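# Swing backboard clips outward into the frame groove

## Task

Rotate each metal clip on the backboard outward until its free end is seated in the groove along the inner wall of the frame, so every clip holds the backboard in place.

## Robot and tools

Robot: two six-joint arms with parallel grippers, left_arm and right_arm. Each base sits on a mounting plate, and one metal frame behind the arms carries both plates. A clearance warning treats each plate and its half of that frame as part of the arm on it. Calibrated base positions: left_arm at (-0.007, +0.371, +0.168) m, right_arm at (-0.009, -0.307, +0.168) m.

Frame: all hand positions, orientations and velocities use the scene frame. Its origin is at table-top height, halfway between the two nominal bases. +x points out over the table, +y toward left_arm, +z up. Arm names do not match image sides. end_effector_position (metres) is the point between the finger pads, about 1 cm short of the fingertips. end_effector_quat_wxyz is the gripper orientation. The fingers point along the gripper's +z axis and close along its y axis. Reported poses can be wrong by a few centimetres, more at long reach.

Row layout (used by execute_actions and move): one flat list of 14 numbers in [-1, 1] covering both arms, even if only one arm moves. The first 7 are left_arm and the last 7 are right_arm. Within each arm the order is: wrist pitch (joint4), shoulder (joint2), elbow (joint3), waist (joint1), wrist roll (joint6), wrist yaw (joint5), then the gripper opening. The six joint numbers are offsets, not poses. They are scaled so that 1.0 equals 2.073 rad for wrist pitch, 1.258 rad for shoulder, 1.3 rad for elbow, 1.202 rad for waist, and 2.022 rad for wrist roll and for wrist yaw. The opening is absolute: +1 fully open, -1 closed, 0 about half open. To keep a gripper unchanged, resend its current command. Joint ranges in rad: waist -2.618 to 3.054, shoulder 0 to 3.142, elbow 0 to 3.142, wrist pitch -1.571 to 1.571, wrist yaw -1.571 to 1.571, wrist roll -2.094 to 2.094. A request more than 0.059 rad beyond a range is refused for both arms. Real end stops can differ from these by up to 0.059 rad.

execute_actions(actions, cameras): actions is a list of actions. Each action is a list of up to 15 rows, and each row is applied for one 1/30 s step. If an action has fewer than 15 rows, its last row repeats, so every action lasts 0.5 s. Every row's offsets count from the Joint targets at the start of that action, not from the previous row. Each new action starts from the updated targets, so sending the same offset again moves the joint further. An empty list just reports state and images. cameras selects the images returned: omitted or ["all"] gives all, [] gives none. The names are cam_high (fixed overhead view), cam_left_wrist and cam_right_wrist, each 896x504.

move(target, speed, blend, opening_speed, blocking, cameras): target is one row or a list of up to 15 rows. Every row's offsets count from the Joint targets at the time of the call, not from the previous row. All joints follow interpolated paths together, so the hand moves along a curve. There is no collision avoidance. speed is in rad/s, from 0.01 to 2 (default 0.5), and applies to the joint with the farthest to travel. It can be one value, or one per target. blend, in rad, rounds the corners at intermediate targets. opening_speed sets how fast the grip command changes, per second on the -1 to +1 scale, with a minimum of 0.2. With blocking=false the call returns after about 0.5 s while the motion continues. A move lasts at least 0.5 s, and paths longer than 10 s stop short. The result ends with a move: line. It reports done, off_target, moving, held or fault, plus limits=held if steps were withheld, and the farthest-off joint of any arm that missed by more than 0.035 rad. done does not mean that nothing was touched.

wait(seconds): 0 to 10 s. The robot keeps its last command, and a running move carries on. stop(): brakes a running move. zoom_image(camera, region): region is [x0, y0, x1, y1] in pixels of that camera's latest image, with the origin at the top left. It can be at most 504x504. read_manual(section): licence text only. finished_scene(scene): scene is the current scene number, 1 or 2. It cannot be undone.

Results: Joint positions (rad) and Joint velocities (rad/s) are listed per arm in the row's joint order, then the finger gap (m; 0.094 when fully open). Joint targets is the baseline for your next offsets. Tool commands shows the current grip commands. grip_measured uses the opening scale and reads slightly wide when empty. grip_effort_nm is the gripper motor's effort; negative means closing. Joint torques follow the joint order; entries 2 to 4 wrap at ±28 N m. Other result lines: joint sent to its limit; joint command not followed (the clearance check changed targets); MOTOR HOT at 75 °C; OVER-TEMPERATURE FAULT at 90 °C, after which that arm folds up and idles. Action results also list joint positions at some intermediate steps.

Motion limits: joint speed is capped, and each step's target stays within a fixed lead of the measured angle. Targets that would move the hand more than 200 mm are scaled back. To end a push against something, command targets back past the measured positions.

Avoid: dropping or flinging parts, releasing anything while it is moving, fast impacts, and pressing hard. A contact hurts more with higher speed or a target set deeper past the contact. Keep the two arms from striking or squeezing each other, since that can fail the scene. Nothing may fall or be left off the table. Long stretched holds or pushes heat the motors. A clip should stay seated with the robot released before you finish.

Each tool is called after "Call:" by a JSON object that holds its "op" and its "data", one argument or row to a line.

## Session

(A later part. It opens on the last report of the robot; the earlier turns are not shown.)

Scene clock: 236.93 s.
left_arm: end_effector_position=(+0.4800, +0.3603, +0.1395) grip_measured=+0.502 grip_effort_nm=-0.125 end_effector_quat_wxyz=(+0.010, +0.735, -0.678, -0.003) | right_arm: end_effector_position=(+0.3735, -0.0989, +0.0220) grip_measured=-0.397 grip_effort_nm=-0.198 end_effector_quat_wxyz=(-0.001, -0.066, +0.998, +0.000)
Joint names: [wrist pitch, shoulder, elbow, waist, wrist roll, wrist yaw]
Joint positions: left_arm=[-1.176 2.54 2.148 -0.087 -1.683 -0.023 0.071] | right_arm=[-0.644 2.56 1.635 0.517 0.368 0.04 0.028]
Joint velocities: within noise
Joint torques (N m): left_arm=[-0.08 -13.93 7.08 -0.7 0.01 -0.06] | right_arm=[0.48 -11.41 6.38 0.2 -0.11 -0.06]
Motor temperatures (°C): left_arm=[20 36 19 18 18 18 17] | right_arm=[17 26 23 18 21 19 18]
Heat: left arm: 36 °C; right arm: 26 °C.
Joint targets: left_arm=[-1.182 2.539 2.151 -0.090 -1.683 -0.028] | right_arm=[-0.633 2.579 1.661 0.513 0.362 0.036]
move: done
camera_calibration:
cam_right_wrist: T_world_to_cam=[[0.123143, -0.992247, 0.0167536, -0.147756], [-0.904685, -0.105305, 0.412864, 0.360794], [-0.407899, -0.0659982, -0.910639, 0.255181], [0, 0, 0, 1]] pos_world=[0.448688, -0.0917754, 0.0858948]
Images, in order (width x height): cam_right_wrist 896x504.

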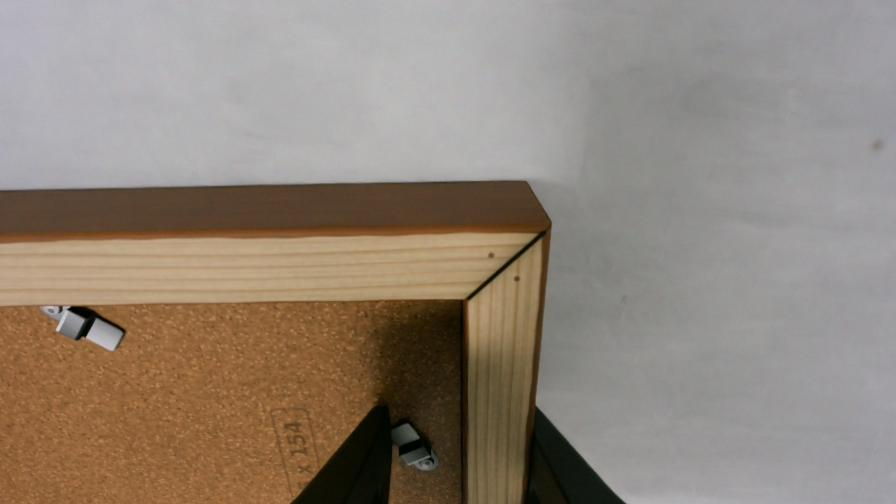

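Call:
{"op": "move", "data": {
  "target": [0,0,0,0,0,0,0.5,-0.013,0,0,0,0,0,-0.4],
  "speed": 0.1,
  "cameras": ["cam_right_wrist"]
}}

Scene clock: 242.73 s.
left_arm: end_effector_position=(+0.4800, +0.3603, +0.1395) grip_measured=+0.502 grip_effort_nm=-0.115 end_effector_quat_wxyz=(+0.010, +0.735, -0.678, -0.003) | right_arm: end_effector_position=(+0.3733, -0.0990, +0.0220) grip_measured=-0.397 grip_effort_nm=-0.203 end_effector_quat_wxyz=(-0.001, -0.066, +0.998, -0.001)
Joint names: [wrist pitch, shoulder, elbow, waist, wrist roll, wrist yaw]
Joint positions: left_arm=[-1.176 2.54 2.148 -0.087 -1.683 -0.023 0.071] | right_arm=[-0.645 2.56 1.635 0.517 0.368 0.04 0.028]
Joint velocities: within noise
Joint torques (N m): left_arm=[-0.14 -13.87 7.1 -0.7 0 -0.03] | right_arm=[0.2 -11.45 6.35 0.18 -0.11 -0.06]
Motor temperatures (°C): left_arm=[20 36 19 18 18 18 17] | right_arm=[17 26 23 18 21 19 18]
Heat: left arm: 36 °C; right arm: 26 °C.
Joint targets: left_arm=[-1.182 2.539 2.151 -0.090 -1.683 -0.028] | right_arm=[-0.660 2.579 1.661 0.513 0.362 0.036]
move: done
camera_calibration:
cam_right_wrist: T_world_to_cam=[[0.123185, -0.992238, 0.0170338, -0.147846], [-0.904405, -0.105182, 0.413507, 0.360527], [-0.408506, -0.0663432, -0.910341, 0.255294], [0, 0, 0, 1]] pos_world=[0.448564, -0.0918407, 0.0858424]
Images, in order (width x height): cam_right_wrist 896x504.

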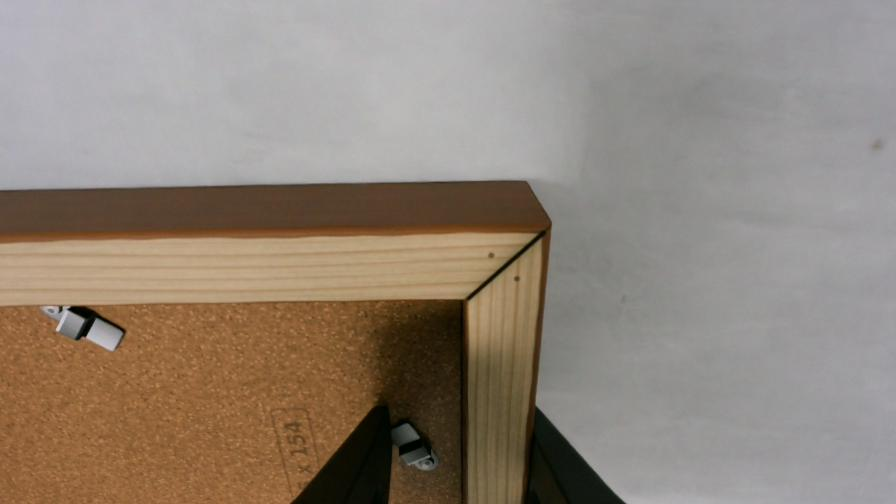

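Call:
{"op": "move", "data": {
  "target": [0,0,0,0,0,0,0.5,-0.005,0,0,0,0,0,-0.4],
  "speed": 0.1,
  "cameras": ["cam_right_wrist"]
}}

Scene clock: 245.23 s.
left_arm: end_effector_position=(+0.4800, +0.3603, +0.1395) grip_measured=+0.502 grip_effort_nm=-0.125 end_effector_quat_wxyz=(+0.010, +0.735, -0.678, -0.003) | right_arm: end_effector_position=(+0.3732, -0.0991, +0.0224) grip_measured=-0.398 grip_effort_nm=-0.168 end_effector_quat_wxyz=(-0.002, -0.066, +0.998, -0.001)
Joint names: [wrist pitch, shoulder, elbow, waist, wrist roll, wrist yaw]
Joint positions: left_arm=[-1.176 2.54 2.148 -0.087 -1.683 -0.023 0.071] | right_arm=[-0.649 2.56 1.637 0.517 0.368 0.04 0.028]
Joint velocities: within noise
Joint torques (N m): left_arm=[-0.12 -13.85 7.13 -0.64 0.06 -0.01] | right_arm=[0.13 -11.44 6.23 0.23 -0.09 -0.06]
Motor temperatures (°C): left_arm=[20 36 19 18 18 18 17] | right_arm=[17 25 23 18 21 19 18]
Heat: left arm: 36 °C; right arm: 25 °C.
Joint targets: left_arm=[-1.182 2.539 2.151 -0.090 -1.683 -0.028] | right_arm=[-0.671 2.579 1.660 0.513 0.362 0.036]
move: done
camera_calibration:
cam_right_wrist: T_world_to_cam=[[0.123289, -0.992212, 0.017734, -0.147981], [-0.903704, -0.104872, 0.415115, 0.359969], [-0.410023, -0.0672055, -0.909596, 0.256034], [0, 0, 0, 1]] pos_world=[0.448529, -0.0918706, 0.0860834]
Images, in order (width x height): cam_right_wrist 896x504.

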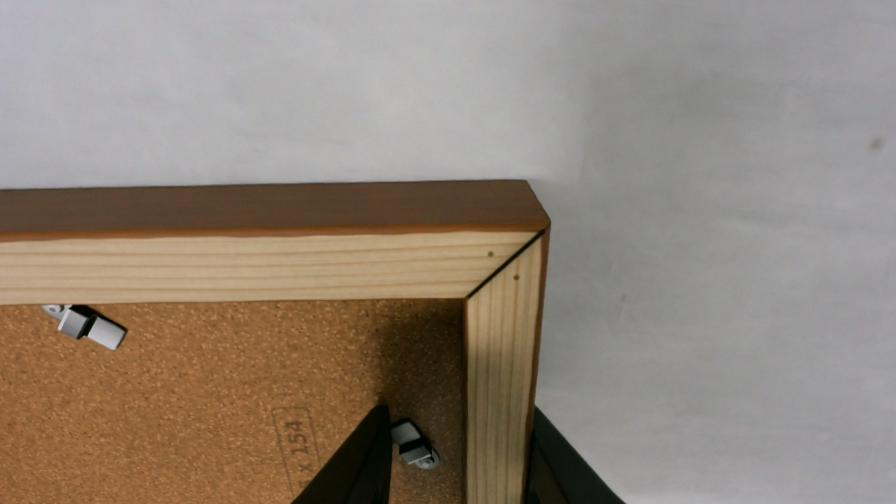

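Call:
{"op": "move", "data": {
  "target": [
    [0,0,0,0,0,0,0.5,-0.003,0,0,0,0,0,-0.6],
    [0,0,0,0,0,0,0.5,-0.003,0,0,0,0,0,-0.78]
  ],
  "speed": 0.1,
  "opening_speed": 0.2,
  "cameras": ["cam_right_wrist"]
}}

Scene clock: 252.60 s.
left_arm: end_effector_position=(+0.4800, +0.3603, +0.1395) grip_measured=+0.502 grip_effort_nm=-0.120 end_effector_quat_wxyz=(+0.010, +0.735, -0.678, -0.003) | right_arm: end_effector_position=(+0.3716, -0.1024, +0.0224) grip_measured=-0.770 grip_effort_nm=-1.038 end_effector_quat_wxyz=(-0.007, -0.066, +0.998, -0.005)
Joint names: [wrist pitch, shoulder, elbow, waist, wrist roll, wrist yaw]
Joint positions: left_arm=[-1.176 2.54 2.148 -0.087 -1.683 -0.023 0.071] | right_arm=[-0.662 2.56 1.638 0.513 0.365 0.043 0.011]
Joint velocities: within noise
Joint torques (N m): left_arm=[-0.11 -13.79 7.27 -0.61 0.03 -0.01] | right_arm=[0.18 -11.48 6.11 0.5 -0.07 -0.08]
Motor temperatures (°C): left_arm=[20 36 19 18 18 18 17] | right_arm=[17 25 23 18 21 19 18]
Heat: left arm: 36 °C; right arm: 25 °C.
Joint targets: left_arm=[-1.182 2.539 2.151 -0.090 -1.683 -0.028] | right_arm=[-0.677 2.578 1.661 0.512 0.362 0.036]
move: done
camera_calibration:
cam_right_wrist: T_world_to_cam=[[0.123653, -0.991996, 0.0255605, -0.151292], [-0.899681, -0.101204, 0.424655, 0.356905], [-0.418669, -0.0755064, -0.904994, 0.257401], [0, 0, 0, 1]] pos_world=[0.447574, -0.0945258, 0.0852519]
Images, in order (width x height): cam_right_wrist 896x504.

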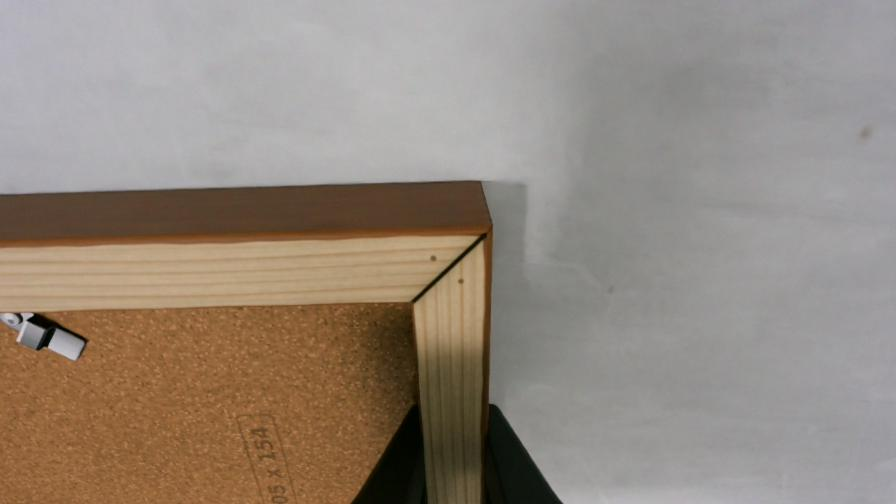

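Call:
{"op": "move", "data": {
  "target": [
    [0,0,0,0,0,0,0.5,0,0,0,0,0,0,-0.4],
    [0,0,0,0,0,0,0.5,-0.0675,-0.1113,0,0,0,0,-0.4]
  ],
  "speed": 0.3,
  "opening_speed": 0.5,
  "cameras": ["cam_right_wrist"]
}}

Scene clock: 258.37 s.
left_arm: end_effector_position=(+0.4800, +0.3603, +0.1395) grip_measured=+0.502 grip_effort_nm=-0.125 end_effector_quat_wxyz=(+0.010, +0.735, -0.678, -0.003) | right_arm: end_effector_position=(+0.3614, -0.1096, +0.0635) grip_measured=-0.402 grip_effort_nm=0.056 end_effector_quat_wxyz=(-0.029, -0.067, +0.997, -0.015)
Joint names: [wrist pitch, shoulder, elbow, waist, wrist roll, wrist yaw]
Joint positions: left_arm=[-1.176 2.54 2.148 -0.087 -1.683 -0.023 0.071] | right_arm=[-0.808 2.463 1.638 0.513 0.365 0.042 0.028]
Joint velocities: within noise
Joint torques (N m): left_arm=[-0.13 -13.78 7.15 -0.69 0.01 -0.04] | right_arm=[0.15 -15.15 6.26 0.47 -0.07 -0.09]
Motor temperatures (°C): left_arm=[20 36 20 18 18 18 17] | right_arm=[17 26 23 18 21 19 18]
Heat: left arm: 36 °C; right arm: 26 °C.
Joint targets: left_arm=[-1.182 2.539 2.151 -0.090 -1.683 -0.028] | right_arm=[-0.817 2.438 1.661 0.512 0.361 0.036]
move: done
camera_calibration:
cam_right_wrist: T_world_to_cam=[[0.127338, -0.99096, 0.0422202, -0.160519], [-0.880512, -0.0933445, 0.464742, 0.32094], [-0.4566, -0.0963546, -0.884439, 0.299957], [0, 0, 0, 1]] pos_world=[0.439992, -0.100207, 0.122916]
Images, in order (width x height): cam_right_wrist 896x504.

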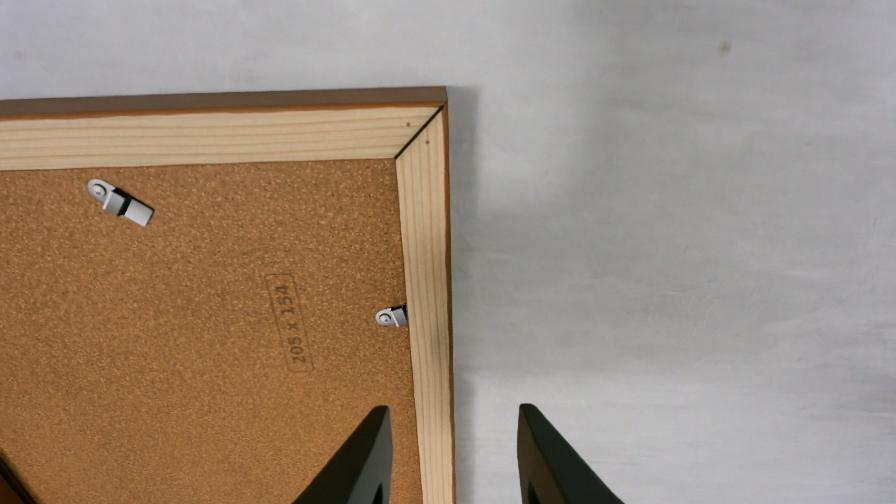

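Call:
{"op": "zoom_image", "data": {
  "camera": "cam_right_wrist",
  "region": [340, 270, 460, 360]
}}

Scaled by 4.200.

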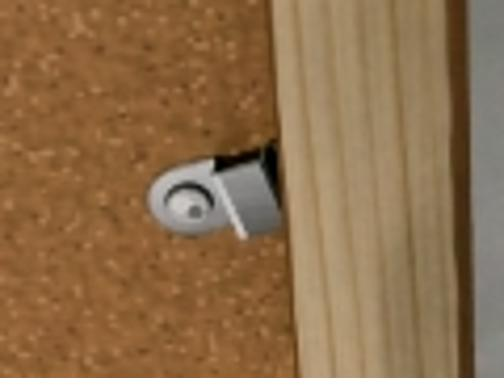

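Call:
{"op": "move", "data": {
  "target": [0,0,0,0,0,0,0.5,-0.0649,0.2461,0.3602,0.1036,-0.7238,0,-0.106],
  "speed": 0.9,
  "cameras": ["cam_right_wrist"]
}}

Scene clock: 283.67 s.
left_arm: end_effector_position=(+0.4800, +0.3603, +0.1395) grip_measured=+0.502 grip_effort_nm=-0.120 end_effector_quat_wxyz=(+0.010, +0.735, -0.678, -0.003) | right_arm: end_effector_position=(+0.3954, -0.0245, +0.0458) grip_measured=-0.108 grip_effort_nm=0.066 end_effector_quat_wxyz=(+0.003, +0.754, -0.657, +0.001)
Joint names: [wrist pitch, shoulder, elbow, waist, wrist roll, wrist yaw]
Joint positions: left_arm=[-1.176 2.54 2.148 -0.087 -1.683 -0.023 0.071] | right_arm=[-0.94 2.734 2.098 0.631 -1.094 0.042 0.042]
Joint velocities: within noise
Joint torques (N m): left_arm=[-0.11 -13.97 7.17 -0.83 0.01 -0.06] | right_arm=[0.25 -13.53 7.45 1.24 -0.12 -0.09]
Motor temperatures (°C): left_arm=[20 37 20 18 18 18 17] | right_arm=[17 29 23 18 21 19 18]
Heat: left arm: 37 °C; right arm: 29 °C.
Joint targets: left_arm=[-1.182 2.539 2.151 -0.090 -1.683 -0.028] | right_arm=[-0.951 2.748 2.129 0.637 -1.102 0.036]
move: done
camera_calibration:
cam_right_wrist: T_world_to_cam=[[0.991587, 0.128822, 0.01266, -0.392691], [0.111972, -0.90271, 0.415423, -0.0429742], [0.0649439, -0.410511, -0.90954, 0.0952669], [0, 0, 0, 1]] pos_world=[0.388013, 0.050902, 0.109473]
Images, in order (width x height): cam_right_wrist 896x504.

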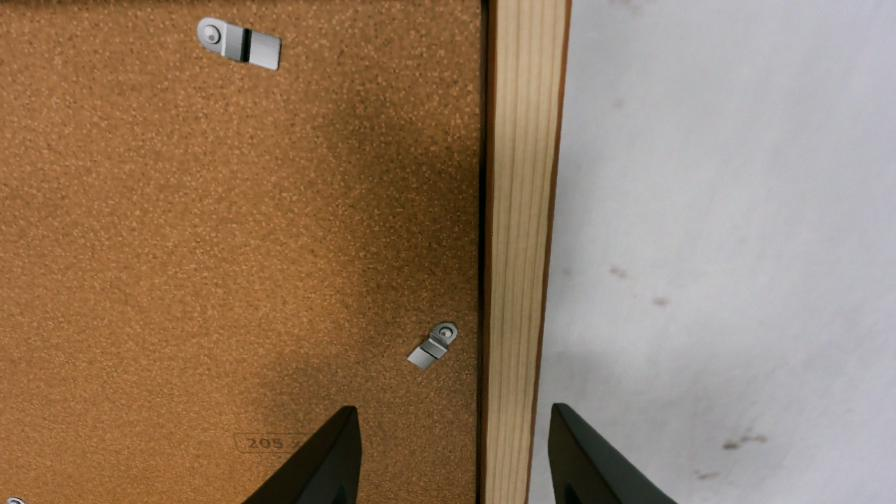

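Call:
{"op": "move", "data": {
  "target": [0,0,0,0,0,0,0.5,0.0328,0.035,0.0031,-0.0146,0,0,-0.106],
  "speed": 0.12,
  "cameras": ["cam_right_wrist"]
}}

Scene clock: 299.23 s.
left_arm: end_effector_position=(+0.4800, +0.3603, +0.1395) grip_measured=+0.502 grip_effort_nm=-0.129 end_effector_quat_wxyz=(+0.010, +0.735, -0.678, -0.003) | right_arm: end_effector_position=(+0.3975, -0.0248, +0.0247) grip_measured=-0.108 grip_effort_nm=0.056 end_effector_quat_wxyz=(+0.000, +0.753, -0.658, +0.001)
Joint names: [wrist pitch, shoulder, elbow, waist, wrist roll, wrist yaw]
Joint positions: left_arm=[-1.176 2.54 2.148 -0.087 -1.683 -0.023 0.071] | right_arm=[-0.892 2.78 2.101 0.626 -1.095 0.042 0.042]
Joint velocities: within noise
Joint torques (N m): left_arm=[-0.09 -13.74 7.06 -0.69 0.04 -0.02] | right_arm=[0.45 -13.76 7.42 0.06 -0.11 -0.09]
Motor temperatures (°C): left_arm=[20 37 20 18 18 18 17] | right_arm=[17 28 24 18 21 19 18]
Heat: left arm: 37 °C; right arm: 28 °C.
Joint targets: left_arm=[-1.182 2.539 2.151 -0.090 -1.683 -0.028] | right_arm=[-0.883 2.792 2.133 0.620 -1.102 0.036]
move: done
camera_calibration:
cam_right_wrist: T_world_to_cam=[[0.992031, 0.124767, 0.0175537, -0.39487], [0.106446, -0.904469, 0.413044, -0.0324556], [0.0674112, -0.407884, -0.910542, 0.0749134], [0, 0, 0, 1]] pos_world=[0.390128, 0.0504678, 0.0885489]
Images, in order (width x height): cam_right_wrist 896x504.

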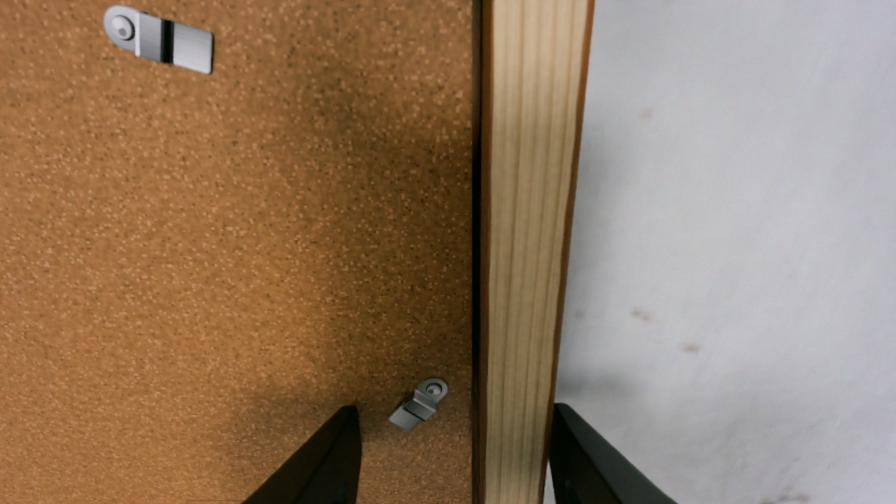

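Call:
{"op": "move", "data": {
  "target": [
    [0,0,0,0,0,0,0.5,0,0.0022,0,0,0,0,-0.106],
    [0,0,0,0,0,0,0.5,0,0.0022,0,0,0,0,-0.3]
  ],
  "speed": 0.1,
  "opening_speed": 0.2,
  "cameras": ["cam_right_wrist"]
}}

Scene clock: 305.77 s.
left_arm: end_effector_position=(+0.4800, +0.3603, +0.1395) grip_measured=+0.502 grip_effort_nm=-0.120 end_effector_quat_wxyz=(+0.010, +0.735, -0.678, -0.003) | right_arm: end_effector_position=(+0.3985, -0.0240, +0.0247) grip_measured=-0.298 grip_effort_nm=-0.159 end_effector_quat_wxyz=(-0.003, +0.753, -0.658, +0.002)
Joint names: [wrist pitch, shoulder, elbow, waist, wrist roll, wrist yaw]
Joint positions: left_arm=[-1.176 2.54 2.148 -0.087 -1.683 -0.023 0.071] | right_arm=[-0.887 2.78 2.101 0.626 -1.095 0.042 0.033]
Joint velocities: within noise
Joint torques (N m): left_arm=[-0.11 -13.89 7.1 -0.79 0.04 -0.04] | right_arm=[0.42 -13.5 7.42 0.08 -0.11 -0.08]
Motor temperatures (°C): left_arm=[20 37 20 18 18 18 17] | right_arm=[17 28 24 18 21 19 18]
Heat: left arm: 37 °C; right arm: 28 °C.
Joint targets: left_arm=[-1.182 2.539 2.151 -0.090 -1.683 -0.028] | right_arm=[-0.883 2.795 2.133 0.620 -1.102 0.036]
move: done
camera_calibration:
cam_right_wrist: T_world_to_cam=[[0.991923, 0.124873, 0.0222753, -0.396116], [0.104796, -0.905708, 0.410743, -0.0312011], [0.0714657, -0.405091, -0.911479, 0.0736269], [0, 0, 0, 1]] pos_world=[0.390924, 0.0510308, 0.0887486]
Images, in order (width x height): cam_right_wrist 896x504.

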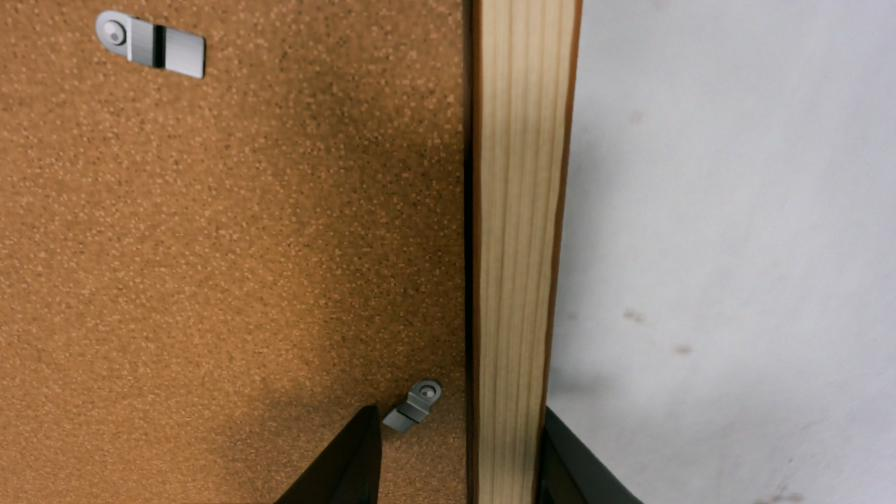

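Call:
{"op": "move", "data": {
  "target": [0,0,0,0,0,0,0.5,0,0,0,0,0,0,-0.42],
  "speed": 0.1,
  "opening_speed": 0.2,
  "cameras": ["cam_right_wrist"]
}}

Scene clock: 308.63 s.
left_arm: end_effector_position=(+0.4800, +0.3603, +0.1395) grip_measured=+0.502 grip_effort_nm=-0.129 end_effector_quat_wxyz=(+0.010, +0.735, -0.678, -0.003) | right_arm: end_effector_position=(+0.4012, -0.0234, +0.0247) grip_measured=-0.418 grip_effort_nm=-0.173 end_effector_quat_wxyz=(-0.007, +0.752, -0.659, +0.003)
Joint names: [wrist pitch, shoulder, elbow, waist, wrist roll, wrist yaw]
Joint positions: left_arm=[-1.176 2.54 2.148 -0.087 -1.683 -0.023 0.071] | right_arm=[-0.876 2.78 2.101 0.624 -1.096 0.043 0.027]
Joint velocities: within noise
Joint torques (N m): left_arm=[-0.08 -13.97 6.97 -0.65 0.02 -0.06] | right_arm=[0.32 -13.55 7.43 0.2 -0.11 -0.09]
Motor temperatures (°C): left_arm=[20 37 20 18 18 18 17] | right_arm=[17 28 24 18 21 19 18]
Heat: left arm: 37 °C; right arm: 28 °C.
Joint targets: left_arm=[-1.182 2.539 2.151 -0.090 -1.683 -0.028] | right_arm=[-0.883 2.795 2.133 0.619 -1.102 0.036]
move: done
camera_calibration:
cam_right_wrist: T_world_to_cam=[[0.991885, 0.123179, 0.0314929, -0.399095], [0.0998664, -0.908123, 0.406619, -0.0288909], [0.0786862, -0.400174, -0.913055, 0.0709335], [0, 0, 0, 1]] pos_world=[0.393159, 0.0513092, 0.0890824]
Images, in order (width x height): cam_right_wrist 896x504.

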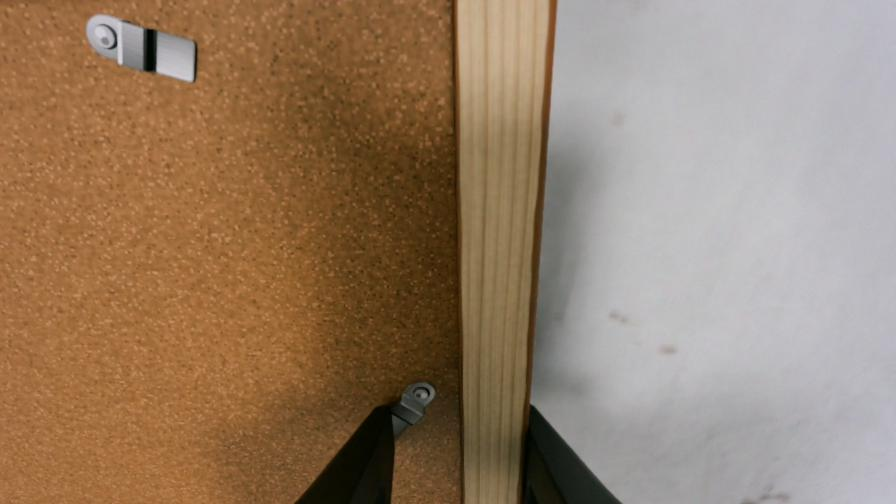

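Call:
{"op": "move", "data": {
  "target": [0,0,0,0,0,0,0.5,0,0,0,0,0,0,-0.54],
  "speed": 0.1,
  "opening_speed": 0.2,
  "cameras": ["cam_right_wrist"]
}}

Scene clock: 313.70 s.
left_arm: end_effector_position=(+0.4800, +0.3603, +0.1395) grip_measured=+0.502 grip_effort_nm=-0.120 end_effector_quat_wxyz=(+0.010, +0.735, -0.678, -0.003) | right_arm: end_effector_position=(+0.4013, -0.0234, +0.0247) grip_measured=-0.536 grip_effort_nm=-0.242 end_effector_quat_wxyz=(-0.008, +0.754, -0.657, +0.004)
Joint names: [wrist pitch, shoulder, elbow, waist, wrist roll, wrist yaw]
Joint positions: left_arm=[-1.176 2.54 2.148 -0.087 -1.683 -0.023 0.071] | right_arm=[-0.876 2.78 2.101 0.624 -1.1 0.043 0.022]
Joint velocities: within noise
Joint torques (N m): left_arm=[-0.13 -13.96 6.99 -0.7 0.01 -0.03] | right_arm=[0.3 -13.56 7.47 0.27 -0.06 -0.09]
Motor temperatures (°C): left_arm=[20 37 20 18 18 18 17] | right_arm=[17 28 24 18 21 19 18]
Heat: left arm: 37 °C; right arm: 28 °C.
Joint targets: left_arm=[-1.182 2.539 2.151 -0.090 -1.683 -0.028] | right_arm=[-0.883 2.795 2.133 0.619 -1.102 0.036]
move: done
camera_calibration:
cam_right_wrist: T_world_to_cam=[[0.991344, 0.127323, 0.0320269, -0.398909], [0.103429, -0.907634, 0.40682, -0.0303282], [0.0808663, -0.399986, -0.912947, 0.0700519], [0, 0, 0, 1]] pos_world=[0.392928, 0.0512833, 0.0890676]
Images, in order (width x height): cam_right_wrist 896x504.

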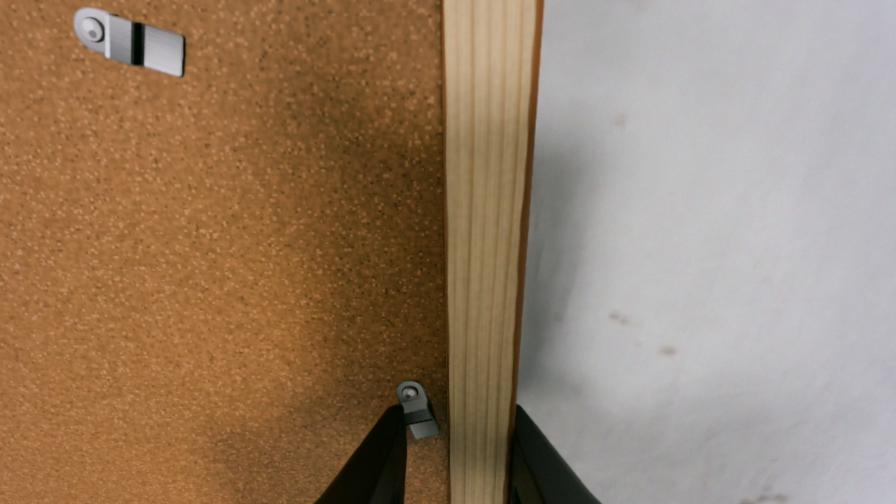

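Rotating nicely. Finish.

Call:
{"op": "move", "data": {
  "target": [
    [0,0,0,0,0,0,0.5,0,0,0,0,0,0,-0.66],
    [0,0,0,0,0,0,0.5,0,0,0,0,0,0,-0.8]
  ],
  "speed": 0.1,
  "opening_speed": 0.2,
  "cameras": ["cam_right_wrist"]
}}

Scene clock: 318.90 s.
left_arm: end_effector_position=(+0.4800, +0.3603, +0.1395) grip_measured=+0.502 grip_effort_nm=-0.115 end_effector_quat_wxyz=(+0.010, +0.735, -0.678, -0.003) | right_arm: end_effector_position=(+0.4024, -0.0230, +0.0253) grip_measured=-0.772 grip_effort_nm=-1.053 end_effector_quat_wxyz=(-0.009, +0.753, -0.657, +0.005)
Joint names: [wrist pitch, shoulder, elbow, waist, wrist roll, wrist yaw]
Joint positions: left_arm=[-1.176 2.54 2.148 -0.087 -1.683 -0.023 0.071] | right_arm=[-0.875 2.78 2.104 0.624 -1.1 0.045 0.011]
Joint velocities: within noise
Joint torques (N m): left_arm=[-0.11 -13.76 7.1 -0.65 0.01 -0.03] | right_arm=[0.31 -13.52 7.24 0.18 -0.05 -0.1]
Motor temperatures (°C): left_arm=[20 37 20 18 18 18 17] | right_arm=[17 28 24 18 21 19 18]
Heat: left arm: 37 °C; right arm: 28 °C.
Joint targets: left_arm=[-1.182 2.539 2.151 -0.090 -1.683 -0.028] | right_arm=[-0.883 2.795 2.133 0.619 -1.102 0.036]
move: done
camera_calibration:
cam_right_wrist: T_world_to_cam=[[0.99124, 0.127136, 0.0357712, -0.400132], [0.10178, -0.907938, 0.406558, -0.0296654], [0.0841661, -0.399356, -0.912924, 0.069382], [0, 0, 0, 1]] pos_world=[0.393807, 0.0516449, 0.0897145]
Images, in order (width x height): cam_right_wrist 896x504.

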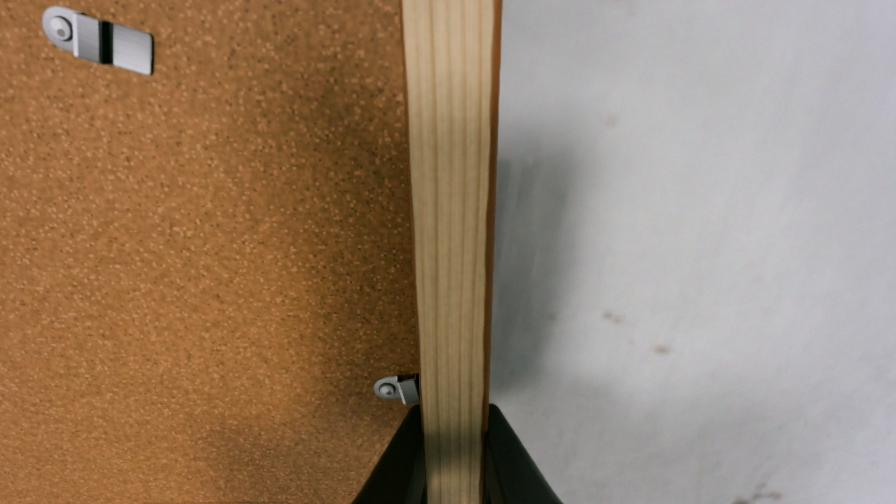

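Call:
{"op": "move", "data": {
  "target": [
    [0,0,0,0,0,0,0.5,0,0,0,0,0,0,-0.4],
    [0,0,0,0,0,0,0.5,-0.0675,-0.1113,0,0,0,0,-0.4]
  ],
  "speed": 0.3,
  "opening_speed": 0.5,
  "cameras": ["cam_right_wrist"]
}}

Call:
{"op": "move", "data": {
  "target": [0,0,0,0,0,0,0.5,0.0294,0.1113,0.060,0.1697,0.8764,0,-0.149],
  "speed": 0.9,
  "cameras": ["cam_right_wrist"]
}}

Scene clock: 334.27 s.
left_arm: end_effector_position=(+0.4800, +0.3603, +0.1395) grip_measured=+0.502 grip_effort_nm=-0.120 end_effector_quat_wxyz=(+0.010, +0.735, -0.678, -0.003) | right_arm: end_effector_position=(+0.3972, -0.0290, +0.0742) grip_measured=-0.402 grip_effort_nm=0.056 end_effector_quat_wxyz=(+0.005, +0.754, -0.657, +0.001)
Joint names: [wrist pitch, shoulder, elbow, waist, wrist roll, wrist yaw]
Joint positions: left_arm=[-1.176 2.54 2.148 -0.087 -1.683 -0.023 0.071] | right_arm=[-1.012 2.681 2.112 0.624 -1.1 0.045 0.028]
Joint velocities: within noise
Joint torques (N m): left_arm=[-0.12 -13.83 7.16 -0.79 0.02 -0.04] | right_arm=[0.23 -17.17 6.75 0.2 -0.05 -0.11]
Motor temperatures (°C): left_arm=[20 38 20 18 18 18 17] | right_arm=[17 29 24 18 21 19 18]
Heat: left arm: 38 °C; right arm: 29 °C.
Joint targets: left_arm=[-1.182 2.539 2.151 -0.090 -1.683 -0.028] | right_arm=[-1.023 2.655 2.133 0.619 -1.102 0.036]
move: done
camera_calibration:
cam_right_wrist: T_world_to_cam=[[0.991639, 0.128698, 0.00939591, -0.394074], [0.112936, -0.900802, 0.419287, -0.0596549], [0.0624251, -0.414721, -0.907805, 0.119872], [0, 0, 0, 1]] pos_world=[0.390033, 0.0466924, 0.137535]
Images, in order (width x height): cam_right_wrist 896x504.

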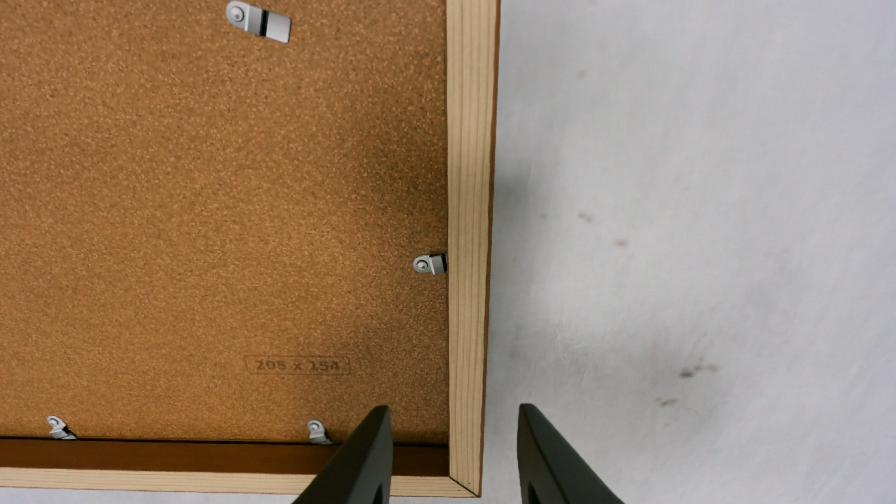

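Scene clock: 337.17 s.
left_arm: end_effector_position=(+0.4800, +0.3603, +0.1395) grip_measured=+0.502 grip_effort_nm=-0.129 end_effector_quat_wxyz=(+0.010, +0.735, -0.678, -0.003) | right_arm: end_effector_position=(+0.3418, +0.0528, +0.0460) grip_measured=-0.151 grip_effort_nm=0.061 end_effector_quat_wxyz=(+0.002, -0.070, +0.998, +0.001)
Joint names: [wrist pitch, shoulder, elbow, waist, wrist roll, wrist yaw]
Joint positions: left_arm=[-1.176 2.54 2.148 -0.087 -1.683 -0.023 0.071] | right_arm=[-0.972 2.781 2.179 0.819 0.662 0.041 0.04]
Joint velocities: within noise
Joint torques (N m): left_arm=[-0.12 -13.9 7.17 -0.58 0.01 -0.01] | right_arm=[0.47 -13.82 7.58 1.13 0.05 -0.07]
Motor temperatures (°C): left_arm=[20 38 20 18 18 18 17] | right_arm=[17 29 24 18 21 19 18]
Heat: left arm: 38 °C; right arm: 29 °C.
Joint targets: left_arm=[-1.182 2.539 2.151 -0.090 -1.683 -0.028] | right_arm=[-0.962 2.795 2.211 0.824 0.670 0.036]
move: done
camera_calibration:
cam_right_wrist: T_world_to_cam=[[0.130578, -0.991328, 0.0147426, 0.00382593], [-0.906523, -0.11336, 0.406651, 0.339609], [-0.401453, -0.0664641, -0.913465, 0.272027], [0, 0, 0, 1]] pos_world=[0.41657, 0.0603708, 0.110328]
Images, in order (width x height): cam_right_wrist 896x504.

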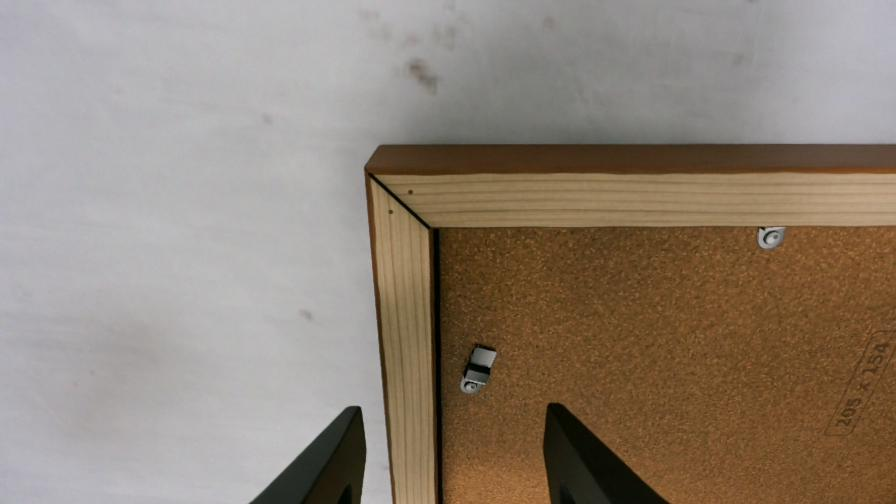

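Call:
{"op": "move", "data": {
  "target": [0,0,0,0,0,0,0.5,0.0222,0.0366,0.0038,0,0,0,-0.149],
  "speed": 0.12,
  "cameras": ["cam_right_wrist"]
}}

Scene clock: 353.70 s.
left_arm: end_effector_position=(+0.4800, +0.3603, +0.1395) grip_measured=+0.502 grip_effort_nm=-0.134 end_effector_quat_wxyz=(+0.010, +0.735, -0.678, -0.003) | right_arm: end_effector_position=(+0.3426, +0.0549, +0.0251) grip_measured=-0.151 grip_effort_nm=0.061 end_effector_quat_wxyz=(+0.005, -0.069, +0.998, +0.003)
Joint names: [wrist pitch, shoulder, elbow, waist, wrist roll, wrist yaw]
Joint positions: left_arm=[-1.176 2.54 2.148 -0.087 -1.683 -0.023 0.071] | right_arm=[-0.926 2.828 2.186 0.819 0.663 0.041 0.04]
Joint velocities: within noise
Joint torques (N m): left_arm=[-0.11 -13.83 6.99 -0.73 0.02 0] | right_arm=[0.47 -13.94 7.36 1.13 0.03 -0.06]
Motor temperatures (°C): left_arm=[20 38 20 18 18 18 17] | right_arm=[17 31 24 18 21 19 18]
Heat: left arm: 38 °C; right arm: 31 °C.
Joint targets: left_arm=[-1.182 2.539 2.151 -0.090 -1.683 -0.028] | right_arm=[-0.916 2.841 2.216 0.824 0.670 0.036]
move: done
camera_calibration:
cam_right_wrist: T_world_to_cam=[[0.129537, -0.991517, 0.0106445, 0.00655109], [-0.908241, -0.114336, 0.402524, 0.349764], [-0.397893, -0.0618096, -0.915347, 0.251997], [0, 0, 0, 1]] pos_world=[0.417089, 0.062062, 0.0898072]
Images, in order (width x height): cam_right_wrist 896x504.

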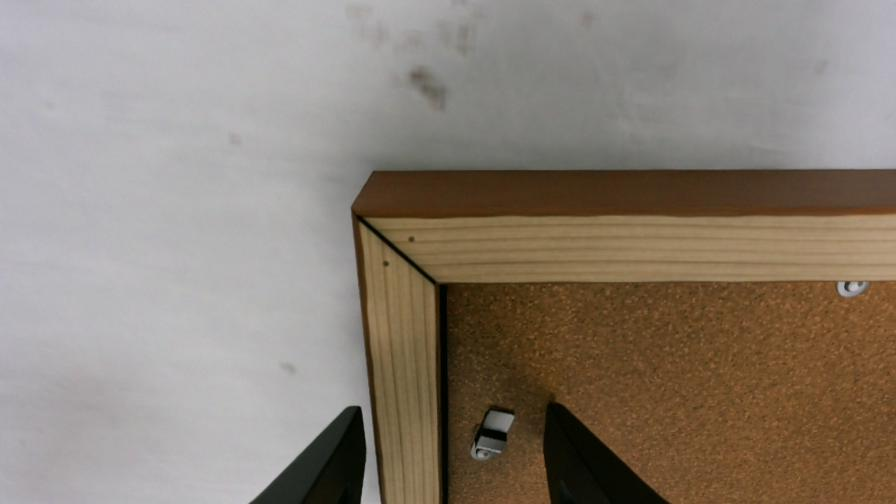

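Call:
{"op": "move", "data": {
  "target": [
    [0,0,0,0,0,0,0.5,0.001,0.0024,0,0,0,0,-0.149],
    [0,0,0,0,0,0,0.5,0.001,0.0024,0,0,0,0,-0.42]
  ],
  "speed": 0.1,
  "opening_speed": 0.2,
  "cameras": ["cam_right_wrist"]
}}

Scene clock: 360.27 s.
left_arm: end_effector_position=(+0.4800, +0.3603, +0.1395) grip_measured=+0.502 grip_effort_nm=-0.129 end_effector_quat_wxyz=(+0.010, +0.735, -0.678, -0.003) | right_arm: end_effector_position=(+0.3430, +0.0564, +0.0251) grip_measured=-0.418 grip_effort_nm=-0.154 end_effector_quat_wxyz=(+0.005, -0.069, +0.998, +0.006)
Joint names: [wrist pitch, shoulder, elbow, waist, wrist roll, wrist yaw]
Joint positions: left_arm=[-1.176 2.54 2.148 -0.087 -1.683 -0.023 0.071] | right_arm=[-0.921 2.828 2.186 0.819 0.663 0.037 0.027]
Joint velocities: within noise
Joint torques (N m): left_arm=[-0.1 -13.75 7.19 -0.68 -0.01 -0.02] | right_arm=[0.44 -13.72 7.36 1.17 0.03 -0.03]
Motor temperatures (°C): left_arm=[20 38 20 18 18 18 17] | right_arm=[17 31 24 18 21 19 18]
Heat: left arm: 38 °C; right arm: 31 °C.
Joint targets: left_arm=[-1.182 2.539 2.151 -0.090 -1.683 -0.028] | right_arm=[-0.914 2.844 2.216 0.824 0.670 0.036]
move: done
camera_calibration:
cam_right_wrist: T_world_to_cam=[[0.128986, -0.991639, 0.00379576, 0.00838882], [-0.908689, -0.116663, 0.400841, 0.35067], [-0.397047, -0.0551523, -0.91614, 0.251644], [0, 0, 0, 1]] pos_world=[0.417483, 0.0631075, 0.0899458]
Images, in order (width x height): cam_right_wrist 896x504.

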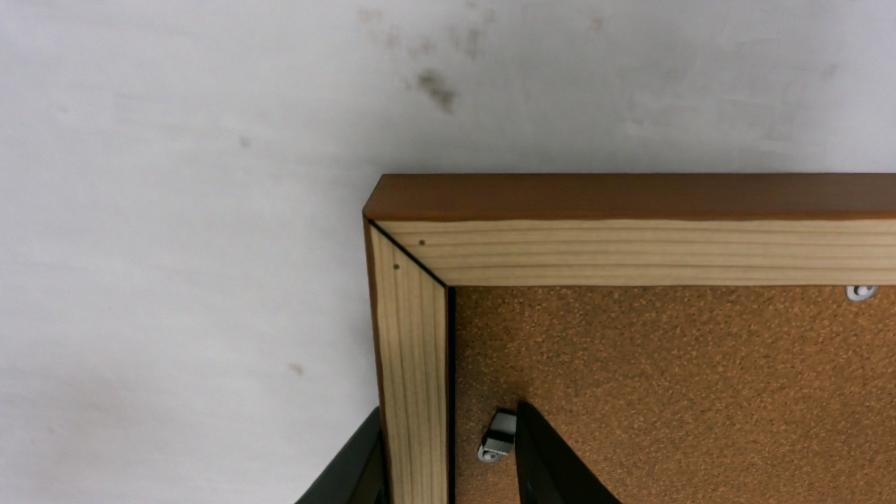

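Call:
{"op": "move", "data": {
  "target": [
    [0,0,0,0,0,0,0.5,0.0025,0,0,0,0,0,-0.42],
    [0,0,0,0,0,0,0.5,0.0025,0,0,0,0,0,-0.58]
  ],
  "speed": 0.1,
  "opening_speed": 0.2,
  "cameras": ["cam_right_wrist"]
}}

Scene clock: 368.10 s.
left_arm: end_effector_position=(+0.4800, +0.3603, +0.1395) grip_measured=+0.502 grip_effort_nm=-0.120 end_effector_quat_wxyz=(+0.010, +0.735, -0.678, -0.003) | right_arm: end_effector_position=(+0.3443, +0.0585, +0.0252) grip_measured=-0.577 grip_effort_nm=-0.227 end_effector_quat_wxyz=(+0.008, -0.068, +0.998, +0.011)
Joint names: [wrist pitch, shoulder, elbow, waist, wrist roll, wrist yaw]
Joint positions: left_arm=[-1.176 2.54 2.148 -0.087 -1.683 -0.023 0.071] | right_arm=[-0.911 2.828 2.186 0.819 0.664 0.034 0.02]
Joint velocities: within noise
Joint torques (N m): left_arm=[-0.1 -13.83 6.95 -0.68 0.04 -0.04] | right_arm=[0.43 -13.7 7.43 1.14 0.04 0]
Motor temperatures (°C): left_arm=[20 38 20 18 18 18 17] | right_arm=[17 30 23 18 21 19 18]
Heat: left arm: 38 °C; right arm: 30 °C.
Joint targets: left_arm=[-1.182 2.539 2.151 -0.090 -1.683 -0.028] | right_arm=[-0.909 2.844 2.216 0.824 0.670 0.036]
move: done
camera_calibration:
cam_right_wrist: T_world_to_cam=[[0.128304, -0.991725, -0.00453632, 0.0107389], [-0.910535, -0.11961, 0.395752, 0.352972], [-0.39302, -0.046646, -0.918346, 0.250476], [0, 0, 0, 1]] pos_world=[0.418458, 0.0645528, 0.0903825]
Images, in order (width x height): cam_right_wrist 896x504.

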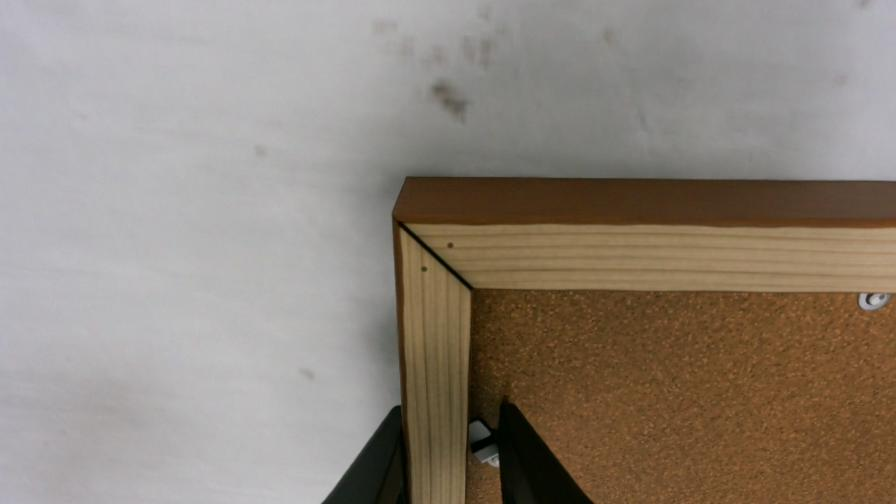

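Call:
{"op": "move", "data": {
  "target": [
    [0,0,0,0,0,0,0.5,0,0,0,0,0,0,-0.68],
    [0,0,0,0,0,0,0.5,0,0,0,0,0,0,-0.8]
  ],
  "speed": 0.1,
  "opening_speed": 0.2,
  "cameras": ["cam_right_wrist"]
}}

Call:
{"op": "move", "data": {
  "target": [
    [0,0,0,0,0,0,0.5,0,0,0,0,0,0,-0.4],
    [0,0,0,0,0,0,0.5,-0.0675,-0.1113,0,0,0,0,-0.4]
  ],
  "speed": 0.3,
  "opening_speed": 0.5,
  "cameras": ["cam_right_wrist"]
}}

Scene clock: 375.33 s.
left_arm: end_effector_position=(+0.4800, +0.3603, +0.1395) grip_measured=+0.502 grip_effort_nm=-0.125 end_effector_quat_wxyz=(+0.010, +0.735, -0.678, -0.003) | right_arm: end_effector_position=(+0.3449, +0.0599, +0.0252) grip_measured=-0.771 grip_effort_nm=-1.043 end_effector_quat_wxyz=(+0.009, -0.065, +0.998, +0.014)
Joint names: [wrist pitch, shoulder, elbow, waist, wrist roll, wrist yaw]
Joint positions: left_arm=[-1.176 2.54 2.148 -0.087 -1.683 -0.023 0.071] | right_arm=[-0.905 2.828 2.186 0.819 0.671 0.031 0.011]
Joint velocities: within noise
Joint torques (N m): left_arm=[-0.12 -13.89 7.13 -0.64 0.02 -0.03] | right_arm=[0.36 -13.7 7.39 1.18 -0.05 0.03]
Motor temperatures (°C): left_arm=[20 39 20 18 18 18 17] | right_arm=[17 30 23 18 21 19 18]
Heat: left arm: 39 °C; right arm: 30 °C.
Joint targets: left_arm=[-1.182 2.539 2.151 -0.090 -1.683 -0.028] | right_arm=[-0.909 2.844 2.216 0.824 0.670 0.036]
move: done
camera_calibration:
cam_right_wrist: T_world_to_cam=[[0.120993, -0.992596, -0.0106292, 0.0147772], [-0.912034, -0.115387, 0.393548, 0.353987], [-0.391861, -0.0379224, -0.919242, 0.249917], [0, 0, 0, 1]] pos_world=[0.418993, 0.0649908, 0.0905801]
Images, in order (width x height): cam_right_wrist 896x504.

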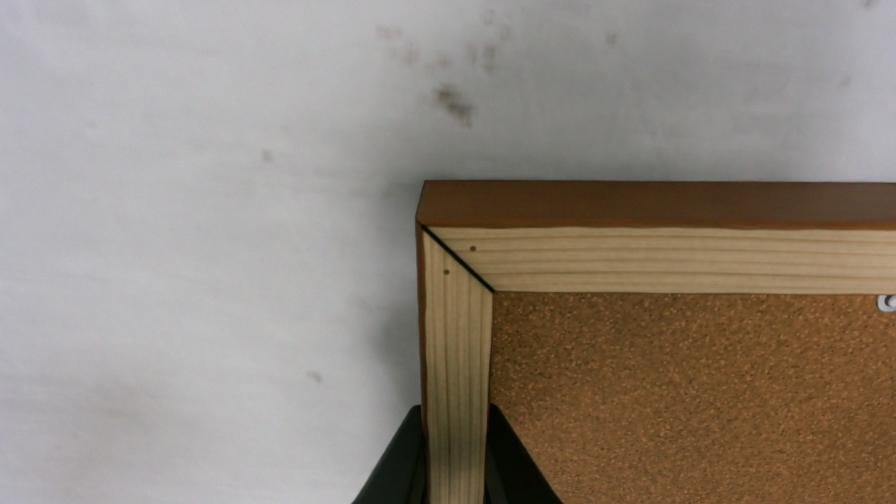

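Scene clock: 377.57 s.
left_arm: end_effector_position=(+0.4800, +0.3603, +0.1395) grip_measured=+0.502 grip_effort_nm=-0.120 end_effector_quat_wxyz=(+0.010, +0.735, -0.678, -0.003) | right_arm: end_effector_position=(+0.3409, +0.0532, +0.0739) grip_measured=-0.402 grip_effort_nm=0.056 end_effector_quat_wxyz=(-0.002, -0.065, +0.998, +0.004)
Joint names: [wrist pitch, shoulder, elbow, waist, wrist roll, wrist yaw]
Joint positions: left_arm=[-1.176 2.54 2.148 -0.087 -1.683 -0.023 0.071] | right_arm=[-1.04 2.731 2.194 0.819 0.671 0.03 0.028]
Joint velocities: within noise
Joint torques (N m): left_arm=[-0.08 -13.86 7.09 -0.7 0.01 0] | right_arm=[0.27 -17.51 6.89 1.13 -0.06 0.04]
Motor temperatures (°C): left_arm=[20 39 20 18 18 18 17] | right_arm=[17 30 23 18 21 19 18]
Heat: left arm: 39 °C; right arm: 30 °C.
Joint targets: left_arm=[-1.182 2.539 2.151 -0.090 -1.683 -0.028] | right_arm=[-1.049 2.704 2.216 0.824 0.670 0.036]
move: done
camera_calibration:
cam_right_wrist: T_world_to_cam=[[0.121714, -0.992538, 0.00729195, 0.00752134], [-0.903697, -0.107775, 0.414387, 0.325657], [-0.410509, -0.0570264, -0.910071, 0.299578], [0, 0, 0, 1]] pos_world=[0.41636, 0.0596468, 0.137634]
Images, in order (width x height): cam_right_wrist 896x504.

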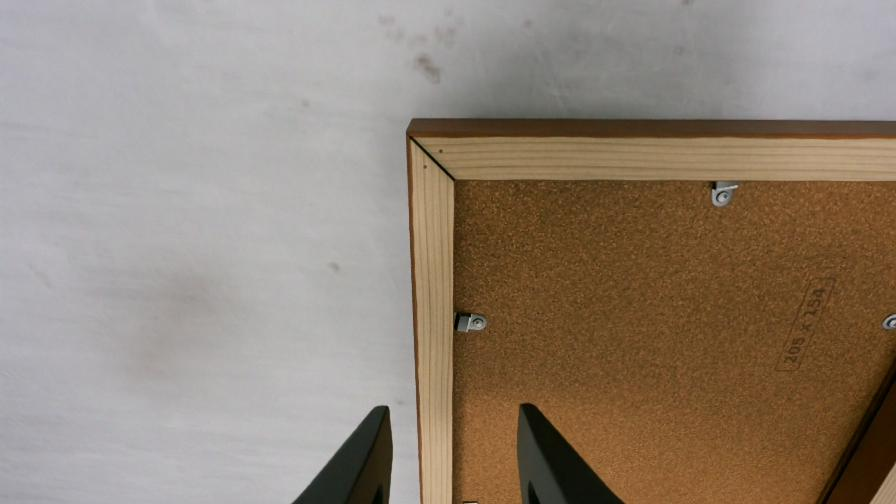

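Call:
{"op": "move", "data": {
  "target": [0,0,0,0,0,0,0.5,0.1954,-0.1987,-0.4992,0.1223,0.0732,0,-0.149],
  "speed": 0.7,
  "cameras": ["cam_right_wrist"]
}}

Scene clock: 392.47 s.
left_arm: end_effector_position=(+0.4800, +0.3603, +0.1395) grip_measured=+0.502 grip_effort_nm=-0.120 end_effector_quat_wxyz=(+0.010, +0.735, -0.678, -0.003) | right_arm: end_effector_position=(+0.2401, +0.0421, +0.0460) grip_measured=-0.151 grip_effort_nm=0.061 end_effector_quat_wxyz=(+0.002, -0.070, +0.998, +0.008)
Joint names: [wrist pitch, shoulder, elbow, waist, wrist roll, wrist yaw]
Joint positions: left_arm=[-1.176 2.54 2.148 -0.087 -1.683 -0.023 0.071] | right_arm=[-0.653 2.492 1.577 0.968 0.811 0.03 0.04]
Joint velocities: within noise
Joint torques (N m): left_arm=[-0.12 -13.94 7.08 -0.68 0.04 0.01] | right_arm=[0.48 -16.54 3.84 0.83 0.05 0.04]
Motor temperatures (°C): left_arm=[20 39 20 18 18 18 17] | right_arm=[17 35 24 18 21 19 18]
Heat: left arm: 39 °C; right arm: 35 °C.
Joint targets: left_arm=[-1.182 2.539 2.151 -0.090 -1.683 -0.028] | right_arm=[-0.644 2.454 1.567 0.971 0.818 0.036]
move: off_target (right_arm); right_arm: the shoulder is farthest, 0.038 rad from its target
camera_calibration:
cam_right_wrist: T_world_to_cam=[[0.131141, -0.991364, -0.000535058, 0.00699403], [-0.905812, -0.120043, 0.406317, 0.246289], [-0.402873, -0.0528001, -0.913732, 0.230287], [0, 0, 0, 1]] pos_world=[0.314951, 0.0486581, 0.110353]
Images, in order (width x height): cam_right_wrist 896x504.

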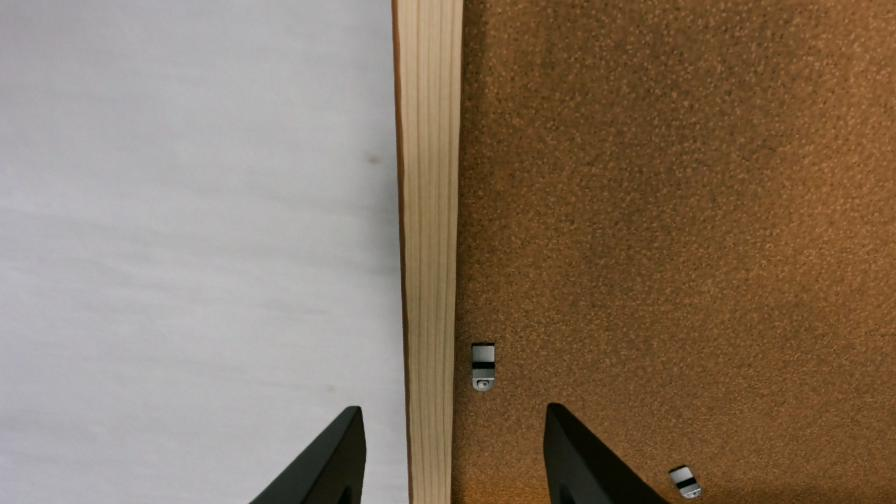

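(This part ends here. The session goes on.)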